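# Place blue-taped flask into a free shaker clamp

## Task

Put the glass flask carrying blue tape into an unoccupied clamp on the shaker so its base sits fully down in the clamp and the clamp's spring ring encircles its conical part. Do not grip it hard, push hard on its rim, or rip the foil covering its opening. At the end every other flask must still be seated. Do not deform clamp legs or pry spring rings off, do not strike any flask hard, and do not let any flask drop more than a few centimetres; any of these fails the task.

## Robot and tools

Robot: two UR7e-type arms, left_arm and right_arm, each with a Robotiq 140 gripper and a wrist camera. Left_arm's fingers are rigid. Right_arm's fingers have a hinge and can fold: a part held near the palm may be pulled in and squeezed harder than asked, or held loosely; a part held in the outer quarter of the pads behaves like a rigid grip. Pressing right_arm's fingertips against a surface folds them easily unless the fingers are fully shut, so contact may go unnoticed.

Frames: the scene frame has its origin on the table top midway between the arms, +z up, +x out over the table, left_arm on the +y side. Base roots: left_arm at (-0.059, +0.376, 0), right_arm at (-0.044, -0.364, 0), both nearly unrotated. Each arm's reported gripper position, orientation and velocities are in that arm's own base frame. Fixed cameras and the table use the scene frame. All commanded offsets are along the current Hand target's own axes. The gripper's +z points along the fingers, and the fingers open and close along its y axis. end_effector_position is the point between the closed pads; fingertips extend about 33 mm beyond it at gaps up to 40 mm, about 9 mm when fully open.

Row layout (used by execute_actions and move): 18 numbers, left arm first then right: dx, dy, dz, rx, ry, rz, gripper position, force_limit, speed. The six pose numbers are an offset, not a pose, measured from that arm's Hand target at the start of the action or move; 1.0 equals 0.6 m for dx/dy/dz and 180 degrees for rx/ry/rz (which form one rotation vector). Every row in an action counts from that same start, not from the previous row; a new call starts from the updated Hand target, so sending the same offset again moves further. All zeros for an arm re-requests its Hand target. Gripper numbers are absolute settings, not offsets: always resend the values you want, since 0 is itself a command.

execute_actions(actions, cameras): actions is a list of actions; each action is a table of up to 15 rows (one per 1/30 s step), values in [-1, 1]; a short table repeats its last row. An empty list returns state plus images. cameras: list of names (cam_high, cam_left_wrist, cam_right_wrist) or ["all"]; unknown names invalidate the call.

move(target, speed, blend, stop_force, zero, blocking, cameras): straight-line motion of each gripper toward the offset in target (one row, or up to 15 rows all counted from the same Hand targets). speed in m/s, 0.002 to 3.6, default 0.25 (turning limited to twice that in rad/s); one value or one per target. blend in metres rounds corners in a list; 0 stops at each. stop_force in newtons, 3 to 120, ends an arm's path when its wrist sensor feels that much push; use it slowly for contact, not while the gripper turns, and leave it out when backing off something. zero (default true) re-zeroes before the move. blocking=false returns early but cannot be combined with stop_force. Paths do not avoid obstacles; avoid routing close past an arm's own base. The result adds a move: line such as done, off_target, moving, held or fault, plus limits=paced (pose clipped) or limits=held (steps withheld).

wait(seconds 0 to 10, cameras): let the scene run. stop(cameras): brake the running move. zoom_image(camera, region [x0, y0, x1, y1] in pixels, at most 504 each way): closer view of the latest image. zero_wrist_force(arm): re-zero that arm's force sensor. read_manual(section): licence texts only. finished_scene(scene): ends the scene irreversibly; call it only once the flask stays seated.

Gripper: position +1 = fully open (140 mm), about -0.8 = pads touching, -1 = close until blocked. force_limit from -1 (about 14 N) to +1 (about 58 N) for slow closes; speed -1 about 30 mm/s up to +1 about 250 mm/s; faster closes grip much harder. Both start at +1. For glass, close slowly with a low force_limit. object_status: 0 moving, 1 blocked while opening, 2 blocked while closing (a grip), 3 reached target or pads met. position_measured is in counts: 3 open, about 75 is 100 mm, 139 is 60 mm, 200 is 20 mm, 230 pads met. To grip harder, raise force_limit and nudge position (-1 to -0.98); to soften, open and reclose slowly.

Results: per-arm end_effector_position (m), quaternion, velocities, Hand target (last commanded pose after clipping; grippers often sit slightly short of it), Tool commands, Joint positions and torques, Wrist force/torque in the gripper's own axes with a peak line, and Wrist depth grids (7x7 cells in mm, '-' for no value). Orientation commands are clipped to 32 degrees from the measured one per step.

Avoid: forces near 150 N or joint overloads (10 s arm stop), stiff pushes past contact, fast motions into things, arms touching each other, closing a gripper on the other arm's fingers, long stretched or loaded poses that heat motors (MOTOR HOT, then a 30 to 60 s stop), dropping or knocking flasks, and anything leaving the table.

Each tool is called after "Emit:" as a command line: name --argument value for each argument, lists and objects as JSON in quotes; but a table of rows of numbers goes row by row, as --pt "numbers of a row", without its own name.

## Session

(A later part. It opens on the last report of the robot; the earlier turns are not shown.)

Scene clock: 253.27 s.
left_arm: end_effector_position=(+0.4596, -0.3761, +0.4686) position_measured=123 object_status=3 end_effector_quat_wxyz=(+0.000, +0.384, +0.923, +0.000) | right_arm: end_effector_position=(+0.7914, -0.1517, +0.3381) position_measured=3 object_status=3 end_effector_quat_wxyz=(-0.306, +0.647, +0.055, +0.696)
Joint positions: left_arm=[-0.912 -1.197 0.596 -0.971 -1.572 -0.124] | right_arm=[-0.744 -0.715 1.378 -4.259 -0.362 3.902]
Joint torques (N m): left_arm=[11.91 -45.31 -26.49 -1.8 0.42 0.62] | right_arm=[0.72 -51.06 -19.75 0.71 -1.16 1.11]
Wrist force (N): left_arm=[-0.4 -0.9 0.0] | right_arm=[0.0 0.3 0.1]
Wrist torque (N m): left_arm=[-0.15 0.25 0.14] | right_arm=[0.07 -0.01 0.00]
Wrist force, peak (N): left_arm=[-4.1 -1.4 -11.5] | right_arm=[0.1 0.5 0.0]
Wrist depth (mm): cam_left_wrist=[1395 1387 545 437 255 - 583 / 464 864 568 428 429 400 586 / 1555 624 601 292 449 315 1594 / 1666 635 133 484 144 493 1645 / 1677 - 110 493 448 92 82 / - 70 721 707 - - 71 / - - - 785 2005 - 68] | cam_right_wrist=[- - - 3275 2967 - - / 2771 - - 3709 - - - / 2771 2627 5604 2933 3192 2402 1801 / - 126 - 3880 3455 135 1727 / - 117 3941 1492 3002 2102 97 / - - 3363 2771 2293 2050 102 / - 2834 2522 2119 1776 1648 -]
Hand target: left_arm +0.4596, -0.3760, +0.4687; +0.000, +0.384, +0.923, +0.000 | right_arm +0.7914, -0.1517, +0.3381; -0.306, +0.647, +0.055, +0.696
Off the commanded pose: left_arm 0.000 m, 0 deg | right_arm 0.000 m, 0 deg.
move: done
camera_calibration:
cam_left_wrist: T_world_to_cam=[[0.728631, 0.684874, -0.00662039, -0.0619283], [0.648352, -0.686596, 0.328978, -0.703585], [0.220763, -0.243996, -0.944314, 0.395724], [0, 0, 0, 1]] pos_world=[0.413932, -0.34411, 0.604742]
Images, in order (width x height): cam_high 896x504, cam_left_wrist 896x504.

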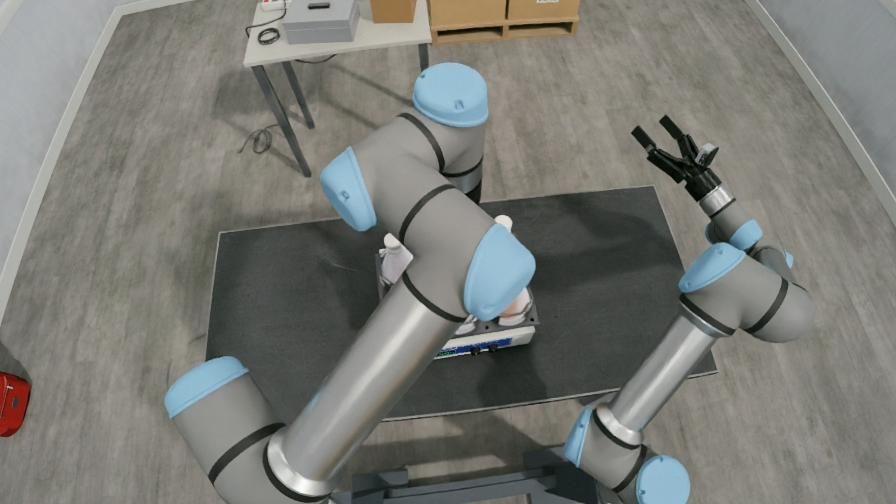

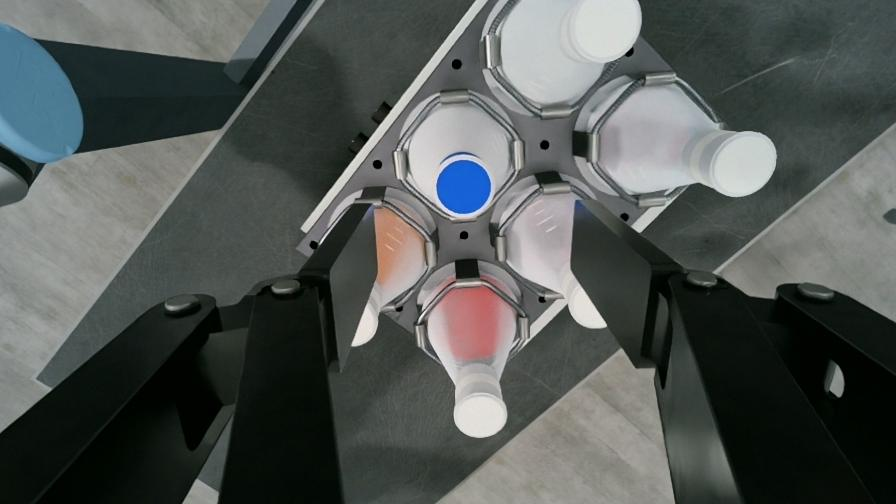

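Emit:
move --target '[0.502,0.384,-0.03,0,0,0,0.05,-1,-1,0,0,0,0,0,0,1,1,1]' --cameras '["cam_left_wrist","cam_high"]'

Emit:
zoom_image --camera "cam_high" --region '[360, 205, 560, 370]'

Emit:
zoom_image --camera "cam_high" --region '[420, 260, 500, 345]'

Scene clock: 260.63 s.
left_arm: end_effector_position=(+0.4105, -0.0001, +0.4865) position_measured=123 object_status=3 end_effector_quat_wxyz=(+0.000, +0.384, +0.923, +0.000) | right_arm: end_effector_position=(+0.7914, -0.1517, +0.3381) position_measured=3 object_status=3 end_effector_quat_wxyz=(-0.306, +0.647, +0.055, +0.696)
Joint positions: left_arm=[-0.33 -1.668 1.097 -0.999 -1.572 0.458] | right_arm=[-0.744 -0.715 1.378 -4.259 -0.362 3.902]
Joint torques (N m): left_arm=[10.28 -5.86 -27.6 -4.63 0.97 0.95] | right_arm=[0.78 -50.34 -20.35 0.64 -1.08 1.24]
Wrist force (N): left_arm=[-0.2 -0.6 -0.3] | right_arm=[0.0 0.1 -0.2]
Wrist torque (N m): left_arm=[-0.09 0.20 -0.02] | right_arm=[0.03 0.00 0.00]
Wrist force, peak (N): left_arm=[-3.1 -2.6 0.2] | right_arm=[-0.1 0.3 -0.2]
Wrist depth (mm): cam_left_wrist=[1458 1466 1492 560 - 573 1426 / 1501 1466 - 570 593 - 1518 / 1594 1624 - - - - 632 / - - 133 661 143 103 1734 / - - 110 681 - 92 82 / - 70 551 564 - - 71 / - - 586 787 2070 - 68] | cam_right_wrist=[- - - 3192 3076 2683 2402 / 2741 - - 3552 2899 2741 - / 2449 - - 3233 3275 2357 1801 / - 125 - 1659 3318 135 1704 / - 117 3552 1458 3039 135 97 / - - 3552 2802 2293 2050 102 / - 2899 2655 2335 1801 1648 -]
Hand target: left_arm +0.4105, +0.0000, +0.4865; +0.000, +0.384, +0.923, +0.000 | right_arm +0.7914, -0.1517, +0.3381; -0.306, +0.647, +0.055, +0.696
Off the commanded pose: left_arm 0.000 m, 0 deg | right_arm 0.000 m, 0 deg.
move: done
camera_calibration:
cam_left_wrist: T_world_to_cam=[[0.728647, 0.684856, -0.00668491, -0.283581], [0.648336, -0.68658, 0.329042, -0.419413], [0.220757, -0.24409, -0.944291, 0.51513], [0, 0, 0, 1]] pos_world=[0.364832, 0.0319903, 0.622542]
Images, in order (width x height): cam_high 896x504, cam_left_wrist 896x504.

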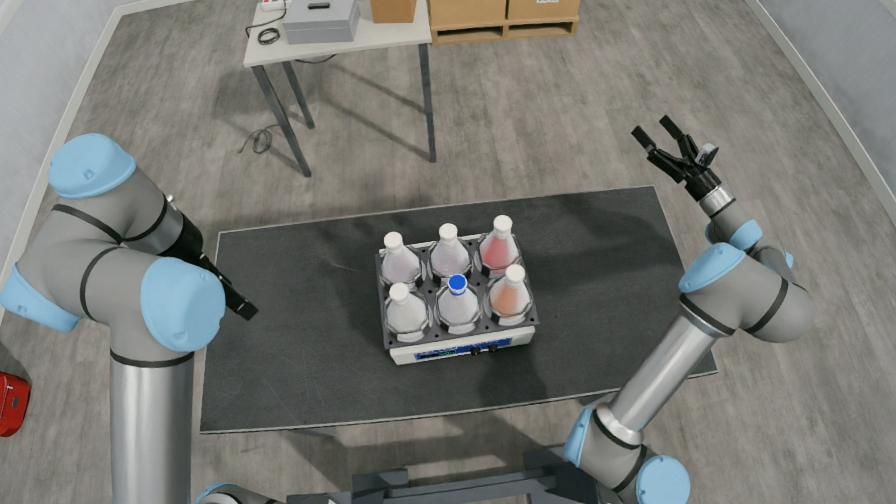

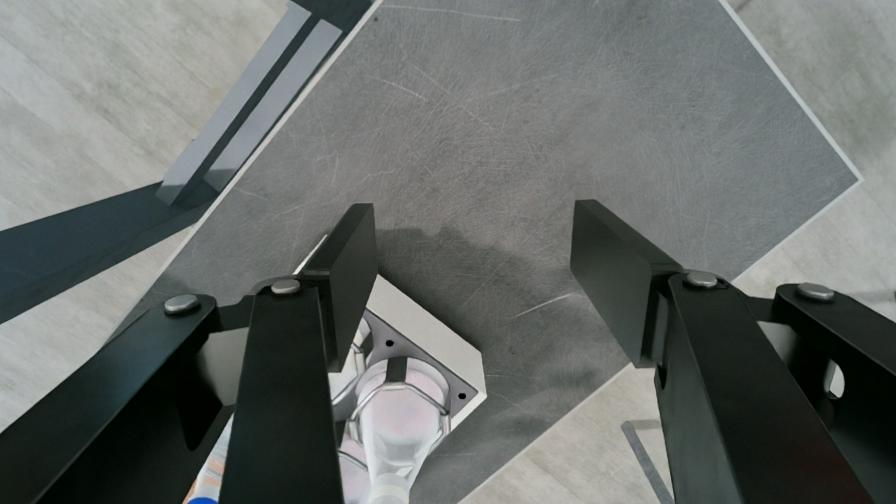

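Scaled by 2.520 from the camera's 896x504 image, which has a finer 1280x720 frame.

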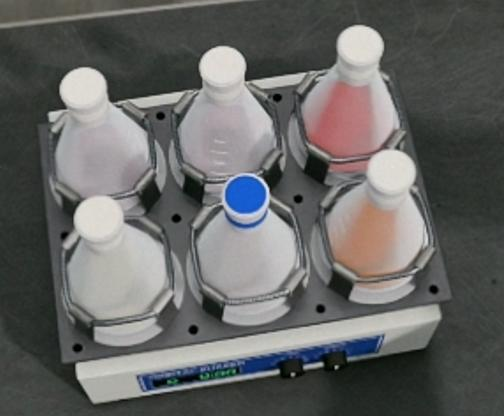

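Scaled by 5.929 from the camera's 896x504 image, which has a finer 1280x720 frame.

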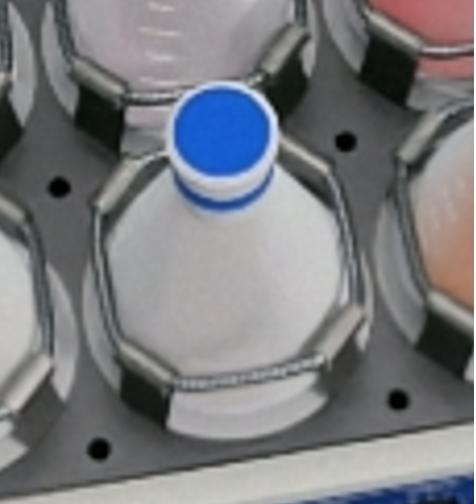

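Emit:
finished_scene --scene 1

The scene is finished: the task was done.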